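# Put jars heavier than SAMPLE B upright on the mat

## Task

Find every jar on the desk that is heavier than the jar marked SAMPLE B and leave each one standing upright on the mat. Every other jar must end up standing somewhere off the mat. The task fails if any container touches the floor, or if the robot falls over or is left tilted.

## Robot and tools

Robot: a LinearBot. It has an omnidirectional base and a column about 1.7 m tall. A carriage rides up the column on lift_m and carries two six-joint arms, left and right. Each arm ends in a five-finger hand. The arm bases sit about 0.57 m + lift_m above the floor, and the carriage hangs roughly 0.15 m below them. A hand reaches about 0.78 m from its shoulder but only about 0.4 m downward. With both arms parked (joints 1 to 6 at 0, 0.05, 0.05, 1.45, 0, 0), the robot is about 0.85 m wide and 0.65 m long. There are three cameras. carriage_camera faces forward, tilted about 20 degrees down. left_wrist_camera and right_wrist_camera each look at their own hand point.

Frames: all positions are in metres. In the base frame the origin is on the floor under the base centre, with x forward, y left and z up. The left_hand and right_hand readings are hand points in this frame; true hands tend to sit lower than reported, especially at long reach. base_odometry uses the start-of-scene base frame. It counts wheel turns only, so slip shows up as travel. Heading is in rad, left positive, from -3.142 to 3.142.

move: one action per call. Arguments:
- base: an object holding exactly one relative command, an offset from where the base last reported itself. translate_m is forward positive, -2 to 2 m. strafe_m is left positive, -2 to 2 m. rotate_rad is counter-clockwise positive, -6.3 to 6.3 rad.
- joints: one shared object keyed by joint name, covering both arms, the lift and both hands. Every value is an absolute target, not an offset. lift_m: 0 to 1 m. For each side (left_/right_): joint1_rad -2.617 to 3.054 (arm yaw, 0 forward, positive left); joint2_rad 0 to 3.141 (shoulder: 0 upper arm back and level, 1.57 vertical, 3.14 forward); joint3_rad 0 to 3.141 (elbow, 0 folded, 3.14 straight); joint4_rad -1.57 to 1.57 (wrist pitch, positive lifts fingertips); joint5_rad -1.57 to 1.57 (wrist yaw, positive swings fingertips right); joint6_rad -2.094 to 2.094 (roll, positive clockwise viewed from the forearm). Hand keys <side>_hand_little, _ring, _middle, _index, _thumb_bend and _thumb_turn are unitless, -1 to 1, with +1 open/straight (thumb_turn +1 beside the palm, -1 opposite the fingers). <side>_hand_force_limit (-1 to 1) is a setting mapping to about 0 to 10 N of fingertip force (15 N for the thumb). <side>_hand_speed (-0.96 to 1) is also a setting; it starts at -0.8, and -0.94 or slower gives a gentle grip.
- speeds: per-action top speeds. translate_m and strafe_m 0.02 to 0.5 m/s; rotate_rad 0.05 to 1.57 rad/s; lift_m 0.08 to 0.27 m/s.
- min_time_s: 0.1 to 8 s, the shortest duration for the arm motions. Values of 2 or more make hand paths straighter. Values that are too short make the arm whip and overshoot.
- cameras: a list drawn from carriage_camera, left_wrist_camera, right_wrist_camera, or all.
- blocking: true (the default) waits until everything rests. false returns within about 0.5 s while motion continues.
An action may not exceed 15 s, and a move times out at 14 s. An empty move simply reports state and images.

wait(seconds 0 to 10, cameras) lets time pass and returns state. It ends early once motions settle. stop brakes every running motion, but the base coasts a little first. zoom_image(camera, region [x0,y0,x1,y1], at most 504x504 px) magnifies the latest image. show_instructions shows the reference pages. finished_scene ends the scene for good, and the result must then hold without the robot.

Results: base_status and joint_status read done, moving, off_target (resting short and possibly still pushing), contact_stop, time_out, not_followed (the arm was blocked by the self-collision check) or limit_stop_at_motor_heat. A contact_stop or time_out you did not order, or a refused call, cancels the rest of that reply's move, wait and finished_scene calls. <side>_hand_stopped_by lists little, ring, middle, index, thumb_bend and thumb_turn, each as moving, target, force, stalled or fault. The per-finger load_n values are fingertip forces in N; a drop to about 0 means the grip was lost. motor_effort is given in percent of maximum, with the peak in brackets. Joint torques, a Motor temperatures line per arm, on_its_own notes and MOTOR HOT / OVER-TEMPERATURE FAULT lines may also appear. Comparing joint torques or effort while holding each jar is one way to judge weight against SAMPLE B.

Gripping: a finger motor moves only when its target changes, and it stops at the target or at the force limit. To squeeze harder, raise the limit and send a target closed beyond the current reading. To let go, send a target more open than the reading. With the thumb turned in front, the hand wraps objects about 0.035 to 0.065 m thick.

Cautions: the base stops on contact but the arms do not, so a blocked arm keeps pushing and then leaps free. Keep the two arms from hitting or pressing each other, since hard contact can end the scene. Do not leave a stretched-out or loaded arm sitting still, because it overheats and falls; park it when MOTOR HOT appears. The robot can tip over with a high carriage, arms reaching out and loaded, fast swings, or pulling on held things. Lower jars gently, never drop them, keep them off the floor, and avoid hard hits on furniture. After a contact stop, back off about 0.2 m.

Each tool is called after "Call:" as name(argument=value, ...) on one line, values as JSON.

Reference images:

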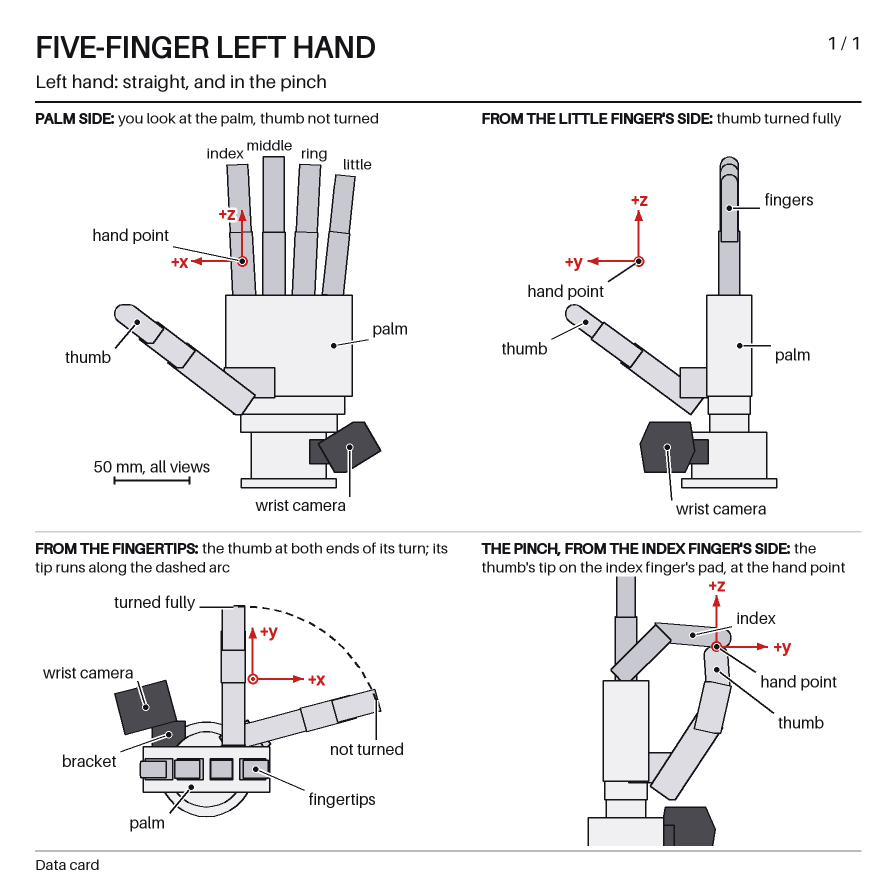

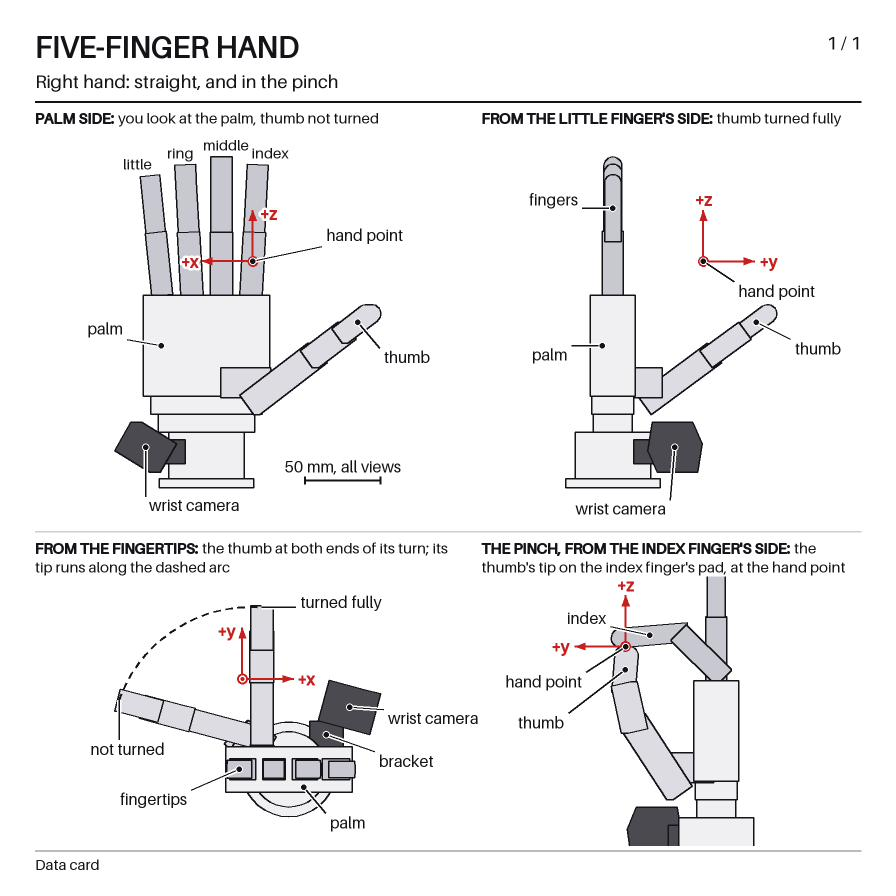

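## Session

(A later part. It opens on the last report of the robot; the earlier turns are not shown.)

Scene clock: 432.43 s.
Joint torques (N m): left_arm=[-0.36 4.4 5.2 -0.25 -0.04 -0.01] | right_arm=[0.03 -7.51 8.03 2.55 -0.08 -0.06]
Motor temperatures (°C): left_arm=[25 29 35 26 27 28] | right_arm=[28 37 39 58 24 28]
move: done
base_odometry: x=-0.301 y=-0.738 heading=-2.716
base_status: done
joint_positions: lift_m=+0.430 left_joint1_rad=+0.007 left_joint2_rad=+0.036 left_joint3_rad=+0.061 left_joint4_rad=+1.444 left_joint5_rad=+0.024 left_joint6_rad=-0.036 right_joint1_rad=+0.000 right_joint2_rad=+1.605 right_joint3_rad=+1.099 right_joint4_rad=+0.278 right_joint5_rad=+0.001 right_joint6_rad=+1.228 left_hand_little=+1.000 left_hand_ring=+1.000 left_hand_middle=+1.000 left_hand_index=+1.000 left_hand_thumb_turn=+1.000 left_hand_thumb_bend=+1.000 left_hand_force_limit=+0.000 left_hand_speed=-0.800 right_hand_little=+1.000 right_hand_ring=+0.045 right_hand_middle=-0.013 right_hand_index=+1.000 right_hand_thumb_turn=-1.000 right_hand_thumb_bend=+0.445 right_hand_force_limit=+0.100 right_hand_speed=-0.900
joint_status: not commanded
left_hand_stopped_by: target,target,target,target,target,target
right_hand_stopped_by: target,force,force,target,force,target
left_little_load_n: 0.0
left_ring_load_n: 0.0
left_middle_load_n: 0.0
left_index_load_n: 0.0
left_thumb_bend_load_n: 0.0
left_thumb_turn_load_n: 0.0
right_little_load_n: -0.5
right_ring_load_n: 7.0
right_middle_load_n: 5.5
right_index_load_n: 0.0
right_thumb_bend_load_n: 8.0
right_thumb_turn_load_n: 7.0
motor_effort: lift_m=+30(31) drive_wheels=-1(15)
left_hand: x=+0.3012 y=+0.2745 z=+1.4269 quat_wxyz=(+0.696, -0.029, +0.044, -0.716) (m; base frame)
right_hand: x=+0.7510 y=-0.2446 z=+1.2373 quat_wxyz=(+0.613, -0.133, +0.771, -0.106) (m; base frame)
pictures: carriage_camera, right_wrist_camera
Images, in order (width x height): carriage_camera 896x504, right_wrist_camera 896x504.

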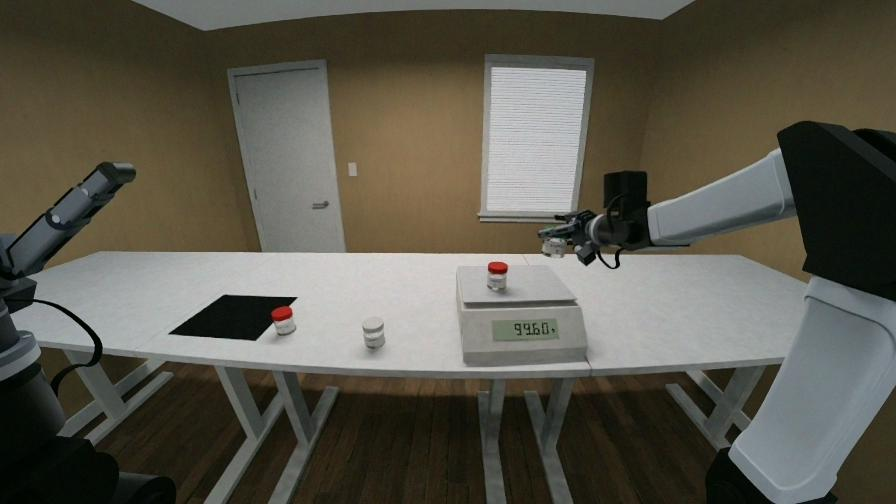

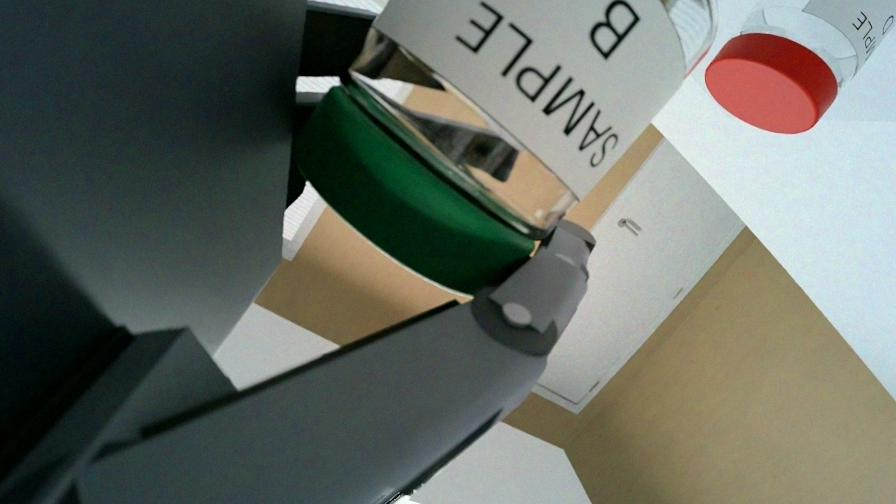

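Call:
move(base={"translate_m": 0.09}, speeds={"translate_m": 0.1})

Call:
move(joints={"lift_m": 0.32}, speeds={"lift_m": 0.12}, cameras=["carriage_camera", "right_wrist_camera"])

Call:
move(joints={"lift_m": 0.306}, speeds={"lift_m": 0.08}, cameras=["carriage_camera"])

Call:
zoom_image(camera="carriage_camera", region=[440, 220, 640, 350])

Scene clock: 440.77 s.
Joint torques (N m): left_arm=[-0.36 4.4 5.16 -0.24 -0.04 0] | right_arm=[0.03 -7.54 8.61 2.5 0.02 0]
Motor temperatures (°C): left_arm=[25 29 35 26 27 28] | right_arm=[28 37 39 60 24 28]
move: done
base_odometry: x=-0.383 y=-0.775 heading=-2.716
base_status: done
joint_positions: lift_m=+0.430 left_joint1_rad=+0.007 left_joint2_rad=+0.036 left_joint3_rad=+0.061 left_joint4_rad=+1.444 left_joint5_rad=+0.024 left_joint6_rad=-0.036 right_joint1_rad=+0.000 right_joint2_rad=+1.605 right_joint3_rad=+1.099 right_joint4_rad=+0.276 right_joint5_rad=+0.001 right_joint6_rad=+1.228 left_hand_little=+1.000 left_hand_ring=+1.000 left_hand_middle=+1.000 left_hand_index=+1.000 left_hand_thumb_turn=+1.000 left_hand_thumb_bend=+1.000 left_hand_force_limit=+0.000 left_hand_speed=-0.800 right_hand_little=+1.000 right_hand_ring=+0.045 right_hand_middle=-0.013 right_hand_index=+1.000 right_hand_thumb_turn=-1.000 right_hand_thumb_bend=+0.445 right_hand_force_limit=+0.100 right_hand_speed=-0.900
joint_status: not commanded
left_hand_stopped_by: target,target,target,target,target,target
right_hand_stopped_by: target,force,force,target,force,target
left_little_load_n: 0.0
left_ring_load_n: 0.0
left_middle_load_n: 0.0
left_index_load_n: 0.0
left_thumb_bend_load_n: 0.0
left_thumb_turn_load_n: 0.0
right_little_load_n: 0.0
right_ring_load_n: 7.5
right_middle_load_n: 5.5
right_index_load_n: 0.0
right_thumb_bend_load_n: 8.0
right_thumb_turn_load_n: 7.0
motor_effort: lift_m=+30(31) drive_wheels=-5(13)
left_hand: x=+0.3011 y=+0.2745 z=+1.4269 quat_wxyz=(+0.696, -0.029, +0.044, -0.716) (m; base frame)
right_hand: x=+0.7509 y=-0.2446 z=+1.2370 quat_wxyz=(+0.613, -0.133, +0.772, -0.106) (m; base frame)
pictures: none

Scene clock: 442.10 s.
Joint torques (N m): left_arm=[-0.35 4.36 5.16 -0.25 -0.03 0] | right_arm=[0.01 -7.34 8.21 2.66 -0.05 -0.06]
Motor temperatures (°C): left_arm=[25 29 35 26 27 28] | right_arm=[28 37 39 60 24 28]
move: done
base_odometry: x=-0.383 y=-0.775 heading=-2.716
base_status: not commanded
joint_positions: lift_m=+0.320 left_joint1_rad=+0.007 left_joint2_rad=+0.036 left_joint3_rad=+0.061 left_joint4_rad=+1.444 left_joint5_rad=+0.024 left_joint6_rad=-0.036 right_joint1_rad=+0.000 right_joint2_rad=+1.605 right_joint3_rad=+1.099 right_joint4_rad=+0.270 right_joint5_rad=+0.001 right_joint6_rad=+1.228 left_hand_little=+1.000 left_hand_ring=+1.000 left_hand_middle=+1.000 left_hand_index=+1.000 left_hand_thumb_turn=+1.000 left_hand_thumb_bend=+1.000 left_hand_force_limit=+0.000 left_hand_speed=-0.800 right_hand_little=+1.000 right_hand_ring=+0.045 right_hand_middle=-0.013 right_hand_index=+1.000 right_hand_thumb_turn=-1.000 right_hand_thumb_bend=+0.445 right_hand_force_limit=+0.100 right_hand_speed=-0.900
joint_status: all done
left_hand_stopped_by: target,target,target,target,target,target
right_hand_stopped_by: target,force,force,target,force,target
left_little_load_n: 0.0
left_ring_load_n: 0.0
left_middle_load_n: 0.0
left_index_load_n: 0.0
left_thumb_bend_load_n: 0.0
left_thumb_turn_load_n: 0.0
right_little_load_n: 0.0
right_ring_load_n: 7.0
right_middle_load_n: 5.5
right_index_load_n: 0.0
right_thumb_bend_load_n: 8.5
right_thumb_turn_load_n: 7.0
motor_effort: lift_m=+30(31) drive_wheels=-6(7)
left_hand: x=+0.3011 y=+0.2745 z=+1.3169 quat_wxyz=(+0.696, -0.029, +0.044, -0.716) (m; base frame)
right_hand: x=+0.7505 y=-0.2446 z=+1.1252 quat_wxyz=(+0.610, -0.134, +0.774, -0.106) (m; base frame)
pictures: carriage_camera, right_wrist_camera
Images, in order (width x height): carriage_camera 896x504, right_wrist_camera 896x504.

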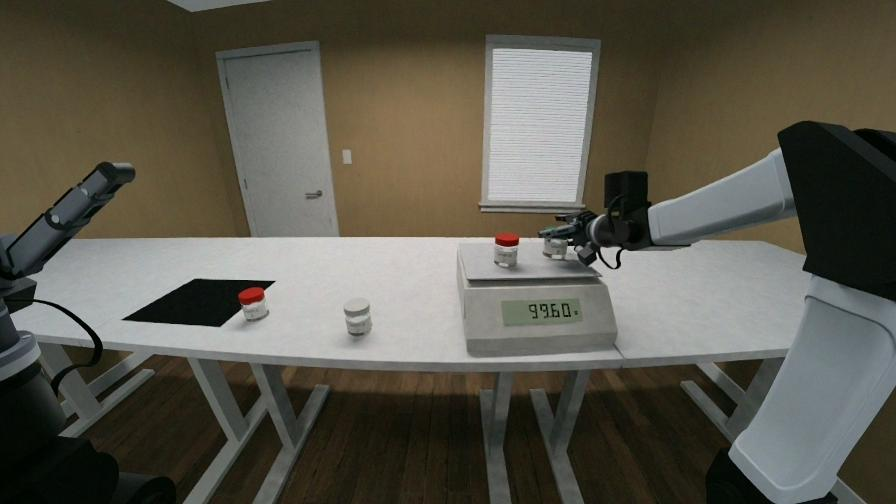

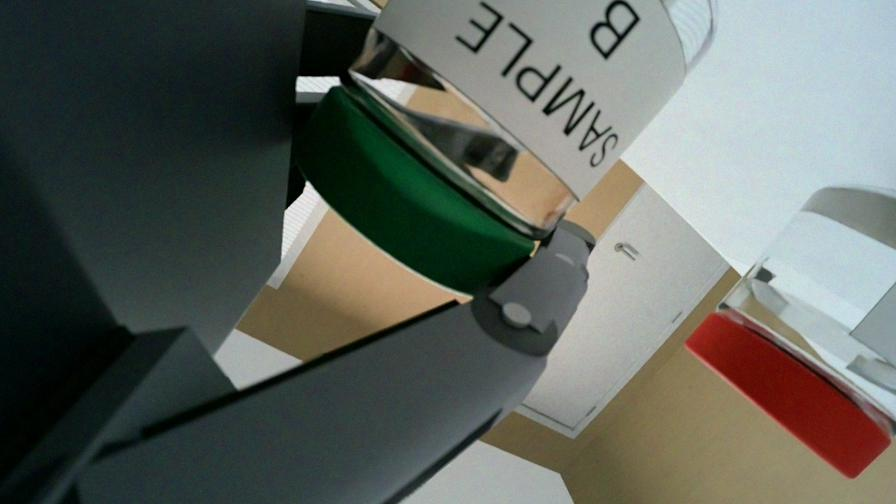

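Scene clock: 442.63 s.
Joint torques (N m): left_arm=[-0.35 4.4 5.18 -0.24 -0.04 0] | right_arm=[0.01 -7.65 8.38 2.64 0.02 0.01]
Motor temperatures (°C): left_arm=[25 29 35 26 27 28] | right_arm=[28 37 39 60 24 28]
move: done
base_odometry: x=-0.383 y=-0.775 heading=-2.716
base_status: not commanded
joint_positions: lift_m=+0.306 left_joint1_rad=+0.007 left_joint2_rad=+0.036 left_joint3_rad=+0.061 left_joint4_rad=+1.444 left_joint5_rad=+0.024 left_joint6_rad=-0.036 right_joint1_rad=+0.000 right_joint2_rad=+1.605 right_joint3_rad=+1.099 right_joint4_rad=+0.275 right_joint5_rad=+0.001 right_joint6_rad=+1.228 left_hand_little=+1.000 left_hand_ring=+1.000 left_hand_middle=+1.000 left_hand_index=+1.000 left_hand_thumb_turn=+1.000 left_hand_thumb_bend=+1.000 left_hand_force_limit=+0.000 left_hand_speed=-0.800 right_hand_little=+1.000 right_hand_ring=+0.045 right_hand_middle=-0.013 right_hand_index=+1.000 right_hand_thumb_turn=-1.000 right_hand_thumb_bend=+0.445 right_hand_force_limit=+0.100 right_hand_speed=-0.900
joint_status: all done
left_hand_stopped_by: target,target,target,target,target,target
right_hand_stopped_by: target,force,force,target,force,target
left_little_load_n: 0.0
left_ring_load_n: 0.0
left_middle_load_n: 0.0
left_index_load_n: 0.0
left_thumb_bend_load_n: 0.0
left_thumb_turn_load_n: 0.0
right_little_load_n: 0.0
right_ring_load_n: 6.5
right_middle_load_n: 6.0
right_index_load_n: 0.0
right_thumb_bend_load_n: 8.0
right_thumb_turn_load_n: 6.5
motor_effort: lift_m=+30(30) drive_wheels=-6(7)
left_hand: x=+0.3011 y=+0.2745 z=+1.3029 quat_wxyz=(+0.696, -0.029, +0.044, -0.716) (m; base frame)
right_hand: x=+0.7508 y=-0.2446 z=+1.1126 quat_wxyz=(+0.612, -0.133, +0.772, -0.106) (m; base frame)
pictures: carriage_camera
Images, in order (width x height): carriage_camera 896x504.

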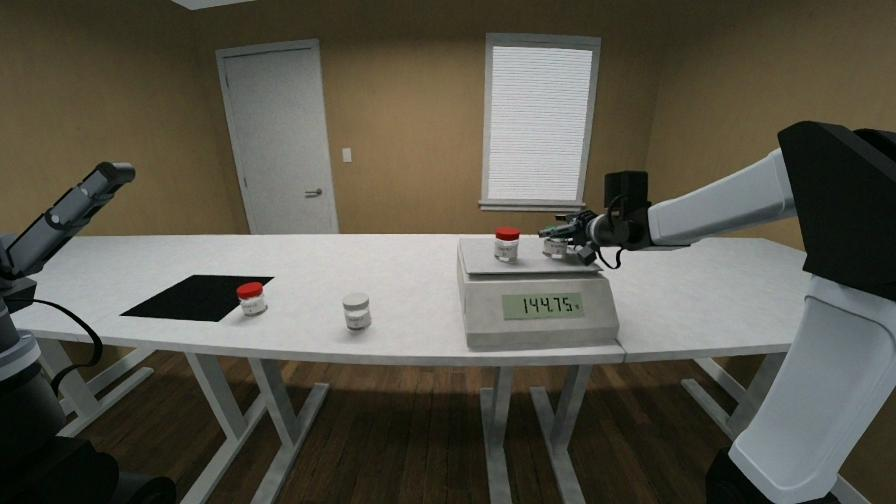

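Scaled by 2.520 from the camera's 896x504 image, which has a finer 1280x720 frame.

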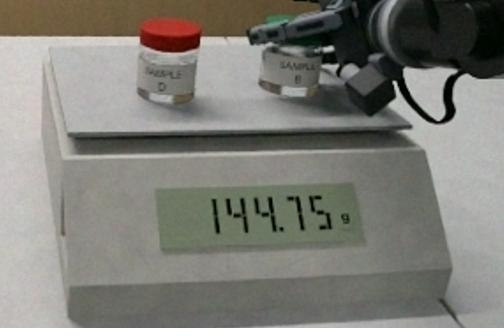

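Call:
move(joints={"lift_m": 0.303, "right_hand_speed": -0.88, "right_hand_middle": 1, "right_hand_ring": 1, "right_hand_thumb_bend": 1}, speeds={"lift_m": 0.08})

Call:
move(base={"strafe_m": -0.014}, speeds={"strafe_m": 0.05})

Call:
wait(seconds=1, cameras=["carriage_camera", "right_wrist_camera"])

Call:
zoom_image(camera="carriage_camera", region=[440, 220, 640, 350])

Scene clock: 449.93 s.
Joint torques (N m): left_arm=[-0.38 4.41 5.19 -0.25 -0.03 0] | right_arm=[0.13 -7.43 8.24 2.56 -0.07 -0.02]
Motor temperatures (°C): left_arm=[25 29 35 26 27 28] | right_arm=[28 37 39 60 24 28]
move: done
base_odometry: x=-0.383 y=-0.775 heading=-2.716
base_status: not commanded
joint_positions: lift_m=+0.303 left_joint1_rad=+0.007 left_joint2_rad=+0.036 left_joint3_rad=+0.061 left_joint4_rad=+1.444 left_joint5_rad=+0.024 left_joint6_rad=-0.036 right_joint1_rad=+0.000 right_joint2_rad=+1.605 right_joint3_rad=+1.099 right_joint4_rad=+0.284 right_joint5_rad=+0.001 right_joint6_rad=+1.228 left_hand_little=+1.000 left_hand_ring=+1.000 left_hand_middle=+1.000 left_hand_index=+1.000 left_hand_thumb_turn=+1.000 left_hand_thumb_bend=+1.000 left_hand_force_limit=+0.000 left_hand_speed=-0.800 right_hand_little=+1.000 right_hand_ring=+1.000 right_hand_middle=+1.000 right_hand_index=+1.000 right_hand_thumb_turn=-1.000 right_hand_thumb_bend=+1.000 right_hand_force_limit=+0.100 right_hand_speed=-0.880
joint_status: all done
left_hand_stopped_by: target,target,target,target,target,target
right_hand_stopped_by: target,target,target,target,target,target
left_little_load_n: 0.0
left_ring_load_n: 0.0
left_middle_load_n: 0.0
left_index_load_n: 0.0
left_thumb_bend_load_n: 0.0
left_thumb_turn_load_n: -0.5
right_little_load_n: 0.0
right_ring_load_n: 0.0
right_middle_load_n: 0.0
right_index_load_n: 0.0
right_thumb_bend_load_n: 0.0
right_thumb_turn_load_n: 0.0
motor_effort: lift_m=+29(31) drive_wheels=+7(8)
left_hand: x=+0.3011 y=+0.2745 z=+1.3000 quat_wxyz=(+0.696, -0.029, +0.044, -0.716) (m; base frame)
right_hand: x=+0.7513 y=-0.2446 z=+1.1122 quat_wxyz=(+0.616, -0.133, +0.769, -0.107) (m; base frame)
pictures: none

Scene clock: 450.73 s.
Joint torques (N m): left_arm=[-0.36 4.41 5.15 -0.25 -0.04 0] | right_arm=[0.35 -7.46 8.1 2.53 0.03 -0.03]
Motor temperatures (°C): left_arm=[25 29 35 26 27 28] | right_arm=[28 38 39 60 24 28]
move: done
base_odometry: x=-0.389 y=-0.762 heading=-2.716
base_status: done
joint_positions: lift_m=+0.303 left_joint1_rad=+0.007 left_joint2_rad=+0.036 left_joint3_rad=+0.061 left_joint4_rad=+1.444 left_joint5_rad=+0.024 left_joint6_rad=-0.036 right_joint1_rad=-0.002 right_joint2_rad=+1.605 right_joint3_rad=+1.099 right_joint4_rad=+0.285 right_joint5_rad=+0.001 right_joint6_rad=+1.228 left_hand_little=+1.000 left_hand_ring=+1.000 left_hand_middle=+1.000 left_hand_index=+1.000 left_hand_thumb_turn=+1.000 left_hand_thumb_bend=+1.000 left_hand_force_limit=+0.000 left_hand_speed=-0.800 right_hand_little=+1.000 right_hand_ring=+1.000 right_hand_middle=+1.000 right_hand_index=+1.000 right_hand_thumb_turn=-1.000 right_hand_thumb_bend=+1.000 right_hand_force_limit=+0.100 right_hand_speed=-0.880
joint_status: not commanded
left_hand_stopped_by: target,target,target,target,target,target
right_hand_stopped_by: target,target,target,target,target,target
left_little_load_n: 0.0
left_ring_load_n: 0.0
left_middle_load_n: 0.0
left_index_load_n: 0.0
left_thumb_bend_load_n: 0.0
left_thumb_turn_load_n: 0.0
right_little_load_n: 0.0
right_ring_load_n: 0.0
right_middle_load_n: 0.0
right_index_load_n: 0.0
right_thumb_bend_load_n: 0.0
right_thumb_turn_load_n: 0.0
motor_effort: lift_m=+29(29) drive_wheels=+7(11)
left_hand: x=+0.3011 y=+0.2745 z=+1.3000 quat_wxyz=(+0.696, -0.029, +0.044, -0.716) (m; base frame)
right_hand: x=+0.7515 y=-0.2455 z=+1.1123 quat_wxyz=(+0.616, -0.132, +0.769, -0.108) (m; base frame)
pictures: none

Scene clock: 451.73 s.
Joint torques (N m): left_arm=[-0.38 4.41 5.18 -0.24 -0.04 0.01] | right_arm=[0.35 -7.57 8.34 2.52 -0.05 -0.06]
Motor temperatures (°C): left_arm=[25 29 35 26 27 28] | right_arm=[28 38 39 60 24 28]
base_odometry: x=-0.389 y=-0.762 heading=-2.716
base_status: done
joint_positions: lift_m=+0.303 left_joint1_rad=+0.007 left_joint2_rad=+0.036 left_joint3_rad=+0.061 left_joint4_rad=+1.444 left_joint5_rad=+0.024 left_joint6_rad=-0.036 right_joint1_rad=-0.002 right_joint2_rad=+1.605 right_joint3_rad=+1.099 right_joint4_rad=+0.285 right_joint5_rad=+0.001 right_joint6_rad=+1.228 left_hand_little=+1.000 left_hand_ring=+1.000 left_hand_middle=+1.000 left_hand_index=+1.000 left_hand_thumb_turn=+1.000 left_hand_thumb_bend=+1.000 left_hand_force_limit=+0.000 left_hand_speed=-0.800 right_hand_little=+1.000 right_hand_ring=+1.000 right_hand_middle=+1.000 right_hand_index=+1.000 right_hand_thumb_turn=-1.000 right_hand_thumb_bend=+1.000 right_hand_force_limit=+0.100 right_hand_speed=-0.880
joint_status: not commanded
left_hand_stopped_by: target,target,target,target,target,target
right_hand_stopped_by: target,target,target,target,target,target
left_little_load_n: -0.5
left_ring_load_n: 0.0
left_middle_load_n: 0.0
left_index_load_n: 0.0
left_thumb_bend_load_n: 0.0
left_thumb_turn_load_n: 0.0
right_little_load_n: 0.5
right_ring_load_n: 0.0
right_middle_load_n: 0.0
right_index_load_n: 0.0
right_thumb_bend_load_n: 0.0
right_thumb_turn_load_n: 0.0
motor_effort: lift_m=+29(29) drive_wheels=+7(11)
left_hand: x=+0.3011 y=+0.2745 z=+1.3000 quat_wxyz=(+0.696, -0.029, +0.044, -0.716) (m; base frame)
right_hand: x=+0.7515 y=-0.2455 z=+1.1123 quat_wxyz=(+0.616, -0.132, +0.769, -0.108) (m; base frame)
wait: 1.00 s; at rest by 0.27 s
pictures: carriage_camera, right_wrist_camera
Images, in order (width x height): carriage_camera 896x504, right_wrist_camera 896x504.

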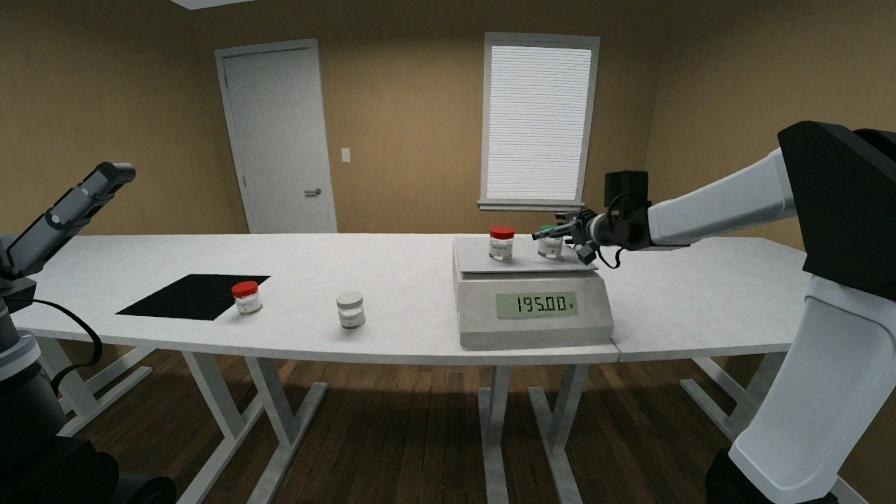

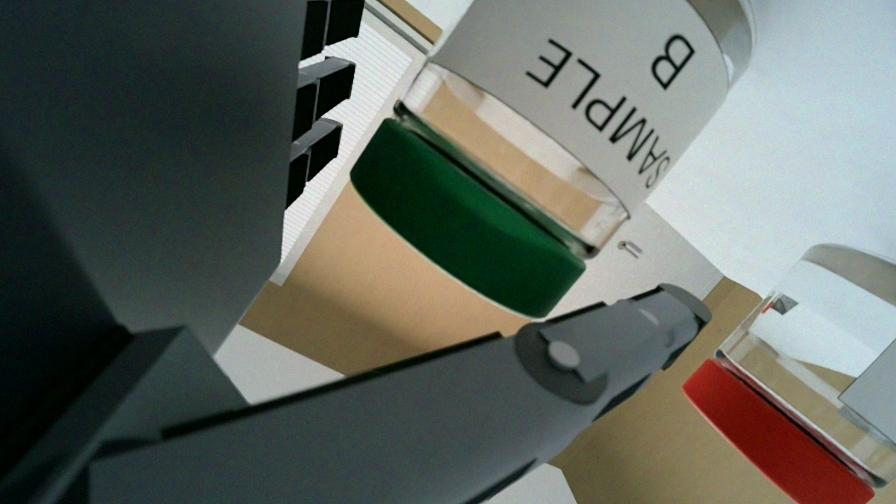

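Scaled by 2.520 from the camera's 896x504 image, which has a finer 1280x720 frame.

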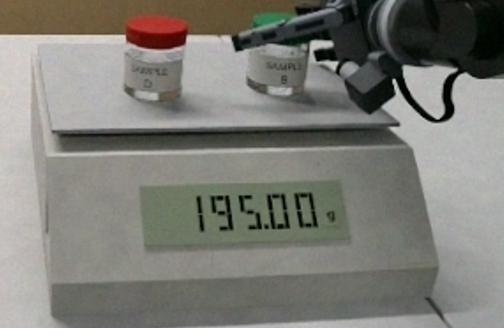

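Call:
move(base={"strafe_m": 0.014}, speeds={"strafe_m": 0.05})

Call:
move(joints={"right_hand_speed": -0.88, "right_hand_force_limit": -0.2, "right_hand_middle": -0.6, "right_hand_ring": -0.6, "right_hand_thumb_bend": -0.3})

Call:
move(joints={"right_hand_force_limit": 0.1, "right_hand_middle": -0.7, "right_hand_ring": -0.7, "right_hand_thumb_bend": -0.4}, cameras=["carriage_camera", "right_wrist_camera"])

Scene clock: 460.70 s.
Joint torques (N m): left_arm=[-0.36 4.4 5.15 -0.25 -0.04 -0.01] | right_arm=[0.23 -7.35 8.06 2.47 -0.15 -0.04]
Motor temperatures (°C): left_arm=[25 29 35 26 27 28] | right_arm=[28 38 39 60 24 28]
move: done
base_odometry: x=-0.383 y=-0.775 heading=-2.716
base_status: done
joint_positions: lift_m=+0.303 left_joint1_rad=+0.007 left_joint2_rad=+0.036 left_joint3_rad=+0.061 left_joint4_rad=+1.444 left_joint5_rad=+0.024 left_joint6_rad=-0.036 right_joint1_rad=+0.000 right_joint2_rad=+1.605 right_joint3_rad=+1.099 right_joint4_rad=+0.285 right_joint5_rad=+0.001 right_joint6_rad=+1.228 left_hand_little=+1.000 left_hand_ring=+1.000 left_hand_middle=+1.000 left_hand_index=+1.000 left_hand_thumb_turn=+1.000 left_hand_thumb_bend=+1.000 left_hand_force_limit=+0.000 left_hand_speed=-0.800 right_hand_little=+1.000 right_hand_ring=+1.000 right_hand_middle=+1.000 right_hand_index=+1.000 right_hand_thumb_turn=-1.000 right_hand_thumb_bend=+1.000 right_hand_force_limit=+0.100 right_hand_speed=-0.880
joint_status: not commanded
left_hand_stopped_by: target,target,target,target,target,target
right_hand_stopped_by: target,target,target,target,target,target
left_little_load_n: 0.0
left_ring_load_n: 0.0
left_middle_load_n: 0.0
left_index_load_n: 0.0
left_thumb_bend_load_n: 0.0
left_thumb_turn_load_n: 0.0
right_little_load_n: 0.0
right_ring_load_n: 0.0
right_middle_load_n: 0.0
right_index_load_n: 0.0
right_thumb_bend_load_n: 0.0
right_thumb_turn_load_n: 0.0
motor_effort: lift_m=+29(29) drive_wheels=-5(10)
left_hand: x=+0.3011 y=+0.2745 z=+1.3000 quat_wxyz=(+0.696, -0.029, +0.044, -0.716) (m; base frame)
right_hand: x=+0.7514 y=-0.2447 z=+1.1124 quat_wxyz=(+0.616, -0.133, +0.769, -0.107) (m; base frame)
pictures: none

Scene clock: 466.13 s.
Joint torques (N m): left_arm=[-0.36 4.41 5.2 -0.25 -0.03 0] | right_arm=[-0.09 -7.53 8.32 2.49 -0.05 -0.06]
Motor temperatures (°C): left_arm=[25 29 35 26 27 28] | right_arm=[28 38 39 60 24 28]
move: off_target
base_odometry: x=-0.383 y=-0.775 heading=-2.716
base_status: not commanded
joint_positions: lift_m=+0.303 left_joint1_rad=+0.007 left_joint2_rad=+0.036 left_joint3_rad=+0.061 left_joint4_rad=+1.444 left_joint5_rad=+0.024 left_joint6_rad=-0.036 right_joint1_rad=+0.000 right_joint2_rad=+1.605 right_joint3_rad=+1.099 right_joint4_rad=+0.285 right_joint5_rad=+0.001 right_joint6_rad=+1.228 left_hand_little=+1.000 left_hand_ring=+1.000 left_hand_middle=+1.000 left_hand_index=+1.000 left_hand_thumb_turn=+1.000 left_hand_thumb_bend=+1.000 left_hand_force_limit=+0.000 left_hand_speed=-0.800 right_hand_little=+1.000 right_hand_ring=+0.054 right_hand_middle=-0.035 right_hand_index=+1.000 right_hand_thumb_turn=-1.000 right_hand_thumb_bend=+0.442 right_hand_force_limit=-0.200 right_hand_speed=-0.880
joint_status: right_hand_ring off_target (ended at +0.054, target -0.600); right_hand_middle off_target (ended at -0.035, target -0.600); right_hand_thumb_bend off_target (ended at +0.442, target -0.300); the others done
left_hand_stopped_by: target,target,target,target,target,target
right_hand_stopped_by: target,force,force,target,force,target
left_little_load_n: 0.0
left_ring_load_n: 0.0
left_middle_load_n: 0.0
left_index_load_n: 0.0
left_thumb_bend_load_n: 0.0
left_thumb_turn_load_n: -0.5
right_little_load_n: 0.0
right_ring_load_n: 1.5
right_middle_load_n: 6.0
right_index_load_n: 0.0
right_thumb_bend_load_n: 6.5
right_thumb_turn_load_n: 3.5
motor_effort: lift_m=+29(29) drive_wheels=-5(6)
left_hand: x=+0.3011 y=+0.2745 z=+1.3000 quat_wxyz=(+0.696, -0.029, +0.044, -0.716) (m; base frame)
right_hand: x=+0.7514 y=-0.2447 z=+1.1124 quat_wxyz=(+0.616, -0.133, +0.769, -0.107) (m; base frame)
pictures: none

Scene clock: 466.77 s.
Joint torques (N m): left_arm=[-0.35 4.38 5.2 -0.26 -0.04 0] | right_arm=[0.23 -7.6 8.35 2.53 -0.09 0.02]
Motor temperatures (°C): left_arm=[25 29 35 26 27 28] | right_arm=[28 38 39 60 24 28]
move: off_target
base_odometry: x=-0.383 y=-0.775 heading=-2.716
base_status: not commanded
joint_positions: lift_m=+0.303 left_joint1_rad=+0.007 left_joint2_rad=+0.036 left_joint3_rad=+0.061 left_joint4_rad=+1.444 left_joint5_rad=+0.024 left_joint6_rad=-0.036 right_joint1_rad=+0.000 right_joint2_rad=+1.605 right_joint3_rad=+1.099 right_joint4_rad=+0.285 right_joint5_rad=+0.001 right_joint6_rad=+1.228 left_hand_little=+1.000 left_hand_ring=+1.000 left_hand_middle=+1.000 left_hand_index=+1.000 left_hand_thumb_turn=+1.000 left_hand_thumb_bend=+1.000 left_hand_force_limit=+0.000 left_hand_speed=-0.800 right_hand_little=+1.000 right_hand_ring=+0.035 right_hand_middle=-0.035 right_hand_index=+1.000 right_hand_thumb_turn=-1.000 right_hand_thumb_bend=+0.431 right_hand_force_limit=+0.100 right_hand_speed=-0.880
joint_status: right_hand_ring off_target (ended at +0.035, target -0.700); right_hand_middle off_target (ended at -0.035, target -0.700); right_hand_thumb_bend off_target (ended at +0.431, target -0.400); the others done
left_hand_stopped_by: target,target,target,target,target,target
right_hand_stopped_by: target,force,force,target,force,target
left_little_load_n: 0.0
left_ring_load_n: 0.0
left_middle_load_n: 0.0
left_index_load_n: -0.5
left_thumb_bend_load_n: 0.0
left_thumb_turn_load_n: 0.0
right_little_load_n: 0.0
right_ring_load_n: 7.5
right_middle_load_n: 5.0
right_index_load_n: 0.0
right_thumb_bend_load_n: 8.0
right_thumb_turn_load_n: 7.0
motor_effort: lift_m=+29(29) drive_wheels=-4(5)
left_hand: x=+0.3011 y=+0.2745 z=+1.3000 quat_wxyz=(+0.696, -0.029, +0.044, -0.716) (m; base frame)
right_hand: x=+0.7514 y=-0.2447 z=+1.1124 quat_wxyz=(+0.616, -0.133, +0.769, -0.107) (m; base frame)
pictures: carriage_camera, right_wrist_camera
Images, in order (width x height): carriage_camera 896x504, right_wrist_camera 896x504.

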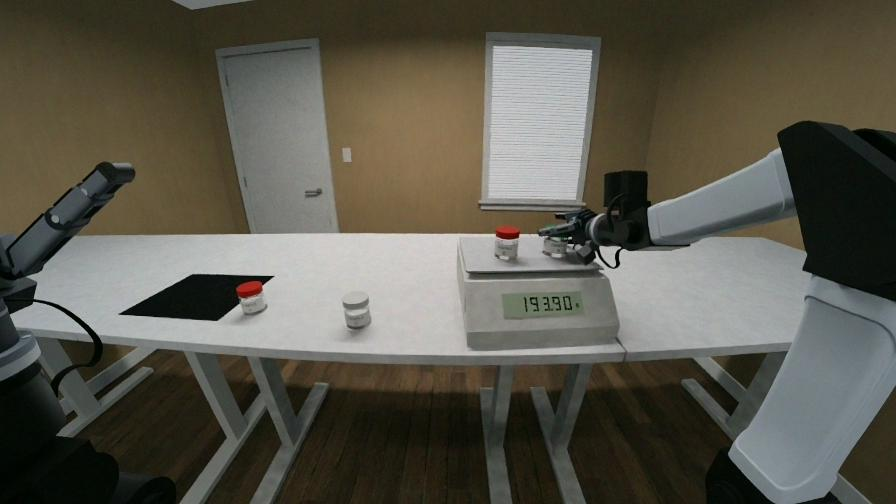

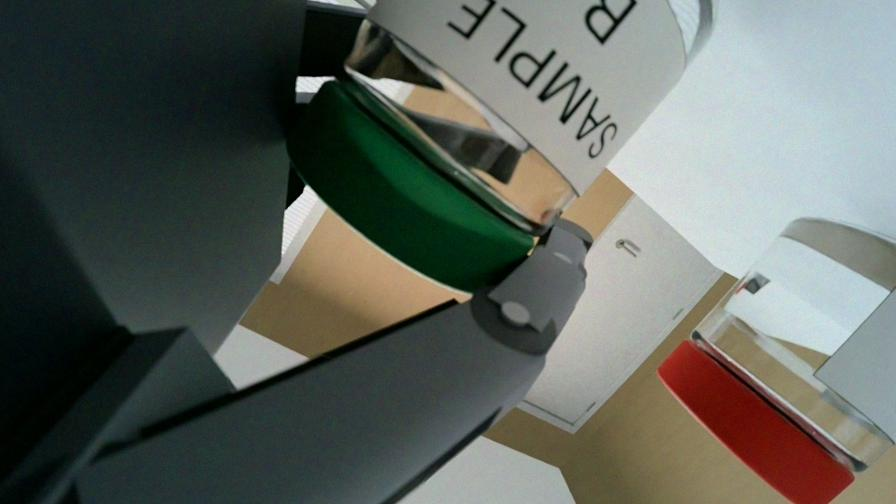

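Call:
move(joints={"lift_m": 0.43}, speeds={"lift_m": 0.15})

Call:
move(base={"translate_m": -0.093}, speeds={"translate_m": 0.12})

Call:
move(base={"strafe_m": 0.311}, speeds={"strafe_m": 0.15})

Call:
move(joints={"lift_m": 0.2}, speeds={"lift_m": 0.15}, cameras=["carriage_camera", "right_wrist_camera"])

Call:
zoom_image(camera="carriage_camera", region=[480, 180, 680, 300])

Scene clock: 474.27 s.
Joint torques (N m): left_arm=[-0.34 4.4 5.03 -0.23 -0.04 0] | right_arm=[-0.06 -7.38 8.43 2.56 -0.05 0.01]
Motor temperatures (°C): left_arm=[25 29 35 26 27 28] | right_arm=[28 38 40 60 24 28]
move: done
base_odometry: x=-0.383 y=-0.775 heading=-2.716
base_status: not commanded
joint_positions: lift_m=+0.430 left_joint1_rad=+0.007 left_joint2_rad=+0.036 left_joint3_rad=+0.061 left_joint4_rad=+1.444 left_joint5_rad=+0.024 left_joint6_rad=-0.036 right_joint1_rad=+0.000 right_joint2_rad=+1.605 right_joint3_rad=+1.099 right_joint4_rad=+0.275 right_joint5_rad=+0.001 right_joint6_rad=+1.228 left_hand_little=+1.000 left_hand_ring=+1.000 left_hand_middle=+1.000 left_hand_index=+1.000 left_hand_thumb_turn=+1.000 left_hand_thumb_bend=+1.000 left_hand_force_limit=+0.000 left_hand_speed=-0.800 right_hand_little=+1.000 right_hand_ring=+0.035 right_hand_middle=-0.035 right_hand_index=+1.000 right_hand_thumb_turn=-1.000 right_hand_thumb_bend=+0.431 right_hand_force_limit=+0.100 right_hand_speed=-0.880
joint_status: all done
left_hand_stopped_by: target,target,target,target,target,target
right_hand_stopped_by: target,force,force,target,force,target
left_little_load_n: 0.0
left_ring_load_n: 0.0
left_middle_load_n: 0.0
left_index_load_n: 0.0
left_thumb_bend_load_n: 0.0
left_thumb_turn_load_n: 0.0
right_little_load_n: 0.0
right_ring_load_n: 7.5
right_middle_load_n: 5.0
right_index_load_n: 0.0
right_thumb_bend_load_n: 8.0
right_thumb_turn_load_n: 7.0
motor_effort: lift_m=+30(38) drive_wheels=+6(6)
left_hand: x=+0.3011 y=+0.2745 z=+1.4269 quat_wxyz=(+0.696, -0.029, +0.044, -0.716) (m; base frame)
right_hand: x=+0.7510 y=-0.2447 z=+1.2363 quat_wxyz=(+0.612, -0.133, +0.772, -0.107) (m; base frame)
pictures: none

Scene clock: 475.83 s.
Joint torques (N m): left_arm=[-0.36 4.37 5.16 -0.25 -0.03 0] | right_arm=[-0.17 -7.36 8.38 2.62 -0.05 -0.04]
Motor temperatures (°C): left_arm=[25 29 35 26 27 28] | right_arm=[28 38 40 60 24 28]
move: done
base_odometry: x=-0.299 y=-0.737 heading=-2.716
base_status: done
joint_positions: lift_m=+0.430 left_joint1_rad=+0.007 left_joint2_rad=+0.036 left_joint3_rad=+0.061 left_joint4_rad=+1.444 left_joint5_rad=+0.024 left_joint6_rad=-0.036 right_joint1_rad=+0.000 right_joint2_rad=+1.605 right_joint3_rad=+1.099 right_joint4_rad=+0.275 right_joint5_rad=+0.001 right_joint6_rad=+1.228 left_hand_little=+1.000 left_hand_ring=+1.000 left_hand_middle=+1.000 left_hand_index=+1.000 left_hand_thumb_turn=+1.000 left_hand_thumb_bend=+1.000 left_hand_force_limit=+0.000 left_hand_speed=-0.800 right_hand_little=+1.000 right_hand_ring=+0.035 right_hand_middle=-0.035 right_hand_index=+1.000 right_hand_thumb_turn=-1.000 right_hand_thumb_bend=+0.431 right_hand_force_limit=+0.100 right_hand_speed=-0.880
joint_status: not commanded
left_hand_stopped_by: target,target,target,target,target,target
right_hand_stopped_by: target,force,force,target,force,target
left_little_load_n: 0.0
left_ring_load_n: 0.0
left_middle_load_n: 0.0
left_index_load_n: 0.0
left_thumb_bend_load_n: 0.0
left_thumb_turn_load_n: 0.0
right_little_load_n: 0.0
right_ring_load_n: 7.5
right_middle_load_n: 5.0
right_index_load_n: 0.0
right_thumb_bend_load_n: 8.0
right_thumb_turn_load_n: 7.0
motor_effort: lift_m=+30(30) drive_wheels=+5(13)
left_hand: x=+0.3012 y=+0.2745 z=+1.4269 quat_wxyz=(+0.696, -0.029, +0.044, -0.716) (m; base frame)
right_hand: x=+0.7510 y=-0.2447 z=+1.2363 quat_wxyz=(+0.612, -0.133, +0.772, -0.107) (m; base frame)
pictures: none

Scene clock: 478.80 s.
Joint torques (N m): left_arm=[-0.38 4.38 5.16 -0.25 -0.03 -0.01] | right_arm=[-0.01 -7.21 8.24 2.57 -0.02 -0.02]
Motor temperatures (°C): left_arm=[25 29 35 26 27 28] | right_arm=[28 38 40 61 24 28]
move: done
base_odometry: x=-0.170 y=-1.020 heading=-2.717
base_status: done
joint_positions: lift_m=+0.430 left_joint1_rad=+0.007 left_joint2_rad=+0.036 left_joint3_rad=+0.061 left_joint4_rad=+1.444 left_joint5_rad=+0.024 left_joint6_rad=-0.036 right_joint1_rad=-0.002 right_joint2_rad=+1.605 right_joint3_rad=+1.099 right_joint4_rad=+0.275 right_joint5_rad=+0.002 right_joint6_rad=+1.228 left_hand_little=+1.000 left_hand_ring=+1.000 left_hand_middle=+1.000 left_hand_index=+1.000 left_hand_thumb_turn=+1.000 left_hand_thumb_bend=+1.000 left_hand_force_limit=+0.000 left_hand_speed=-0.800 right_hand_little=+1.000 right_hand_ring=+0.035 right_hand_middle=-0.035 right_hand_index=+1.000 right_hand_thumb_turn=-1.000 right_hand_thumb_bend=+0.431 right_hand_force_limit=+0.100 right_hand_speed=-0.880
joint_status: not commanded
left_hand_stopped_by: target,target,target,target,target,target
right_hand_stopped_by: target,force,force,target,force,target
left_little_load_n: 0.0
left_ring_load_n: 0.0
left_middle_load_n: 0.0
left_index_load_n: 0.0
left_thumb_bend_load_n: 0.0
left_thumb_turn_load_n: 0.0
right_little_load_n: 0.0
right_ring_load_n: 7.0
right_middle_load_n: 5.5
right_index_load_n: 0.0
right_thumb_bend_load_n: 8.0
right_thumb_turn_load_n: 7.0
motor_effort: lift_m=+30(30) drive_wheels=-3(17)
left_hand: x=+0.3012 y=+0.2745 z=+1.4269 quat_wxyz=(+0.696, -0.029, +0.044, -0.716) (m; base frame)
right_hand: x=+0.7511 y=-0.2457 z=+1.2362 quat_wxyz=(+0.612, -0.132, +0.773, -0.107) (m; base frame)
pictures: none

Scene clock: 480.77 s.
Joint torques (N m): left_arm=[-0.35 4.38 5.14 -0.25 -0.04 -0.01] | right_arm=[0.01 -7.66 8.25 2.56 -0.03 -0.02]
Motor temperatures (°C): left_arm=[25 29 35 26 27 28] | right_arm=[28 38 40 61 24 28]
move: done
base_odometry: x=-0.170 y=-1.020 heading=-2.717
base_status: not commanded
joint_positions: lift_m=+0.200 left_joint1_rad=+0.007 left_joint2_rad=+0.036 left_joint3_rad=+0.061 left_joint4_rad=+1.444 left_joint5_rad=+0.024 left_joint6_rad=-0.036 right_joint1_rad=-0.002 right_joint2_rad=+1.605 right_joint3_rad=+1.099 right_joint4_rad=+0.269 right_joint5_rad=+0.002 right_joint6_rad=+1.228 left_hand_little=+1.000 left_hand_ring=+1.000 left_hand_middle=+1.000 left_hand_index=+1.000 left_hand_thumb_turn=+1.000 left_hand_thumb_bend=+1.000 left_hand_force_limit=+0.000 left_hand_speed=-0.800 right_hand_little=+1.000 right_hand_ring=+0.035 right_hand_middle=-0.035 right_hand_index=+1.000 right_hand_thumb_turn=-1.000 right_hand_thumb_bend=+0.431 right_hand_force_limit=+0.100 right_hand_speed=-0.880
joint_status: all done
left_hand_stopped_by: target,target,target,target,target,target
right_hand_stopped_by: target,force,force,target,force,target
left_little_load_n: 0.0
left_ring_load_n: 0.0
left_middle_load_n: 0.0
left_index_load_n: 0.0
left_thumb_bend_load_n: 0.0
left_thumb_turn_load_n: 0.0
right_little_load_n: 0.0
right_ring_load_n: 7.5
right_middle_load_n: 5.0
right_index_load_n: 0.0
right_thumb_bend_load_n: 8.0
right_thumb_turn_load_n: 7.0
motor_effort: lift_m=+30(31) drive_wheels=-3(3)
left_hand: x=+0.3012 y=+0.2745 z=+1.1969 quat_wxyz=(+0.696, -0.029, +0.044, -0.716) (m; base frame)
right_hand: x=+0.7508 y=-0.2457 z=+1.0047 quat_wxyz=(+0.609, -0.133, +0.774, -0.107) (m; base frame)
pictures: carriage_camera, right_wrist_camera
Images, in order (width x height): carriage_camera 896x504, right_wrist_camera 896x504.

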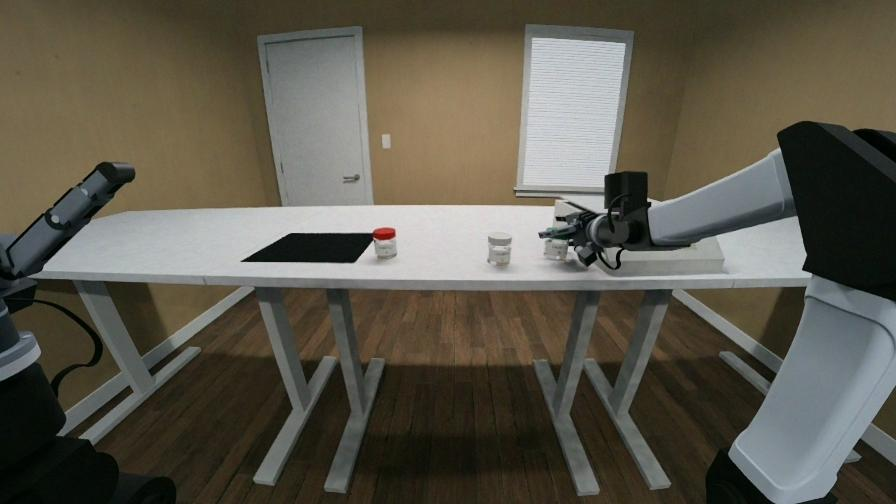

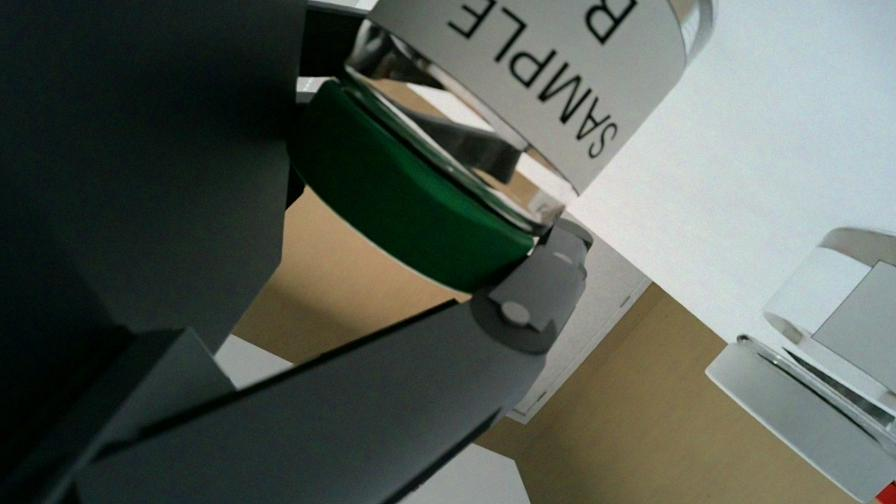

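Scaled by 2.520 from the camera's 896x504 image, which has a finer 1280x720 frame.

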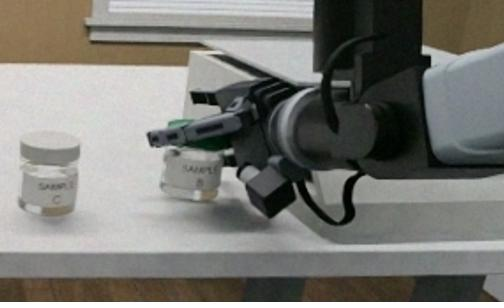

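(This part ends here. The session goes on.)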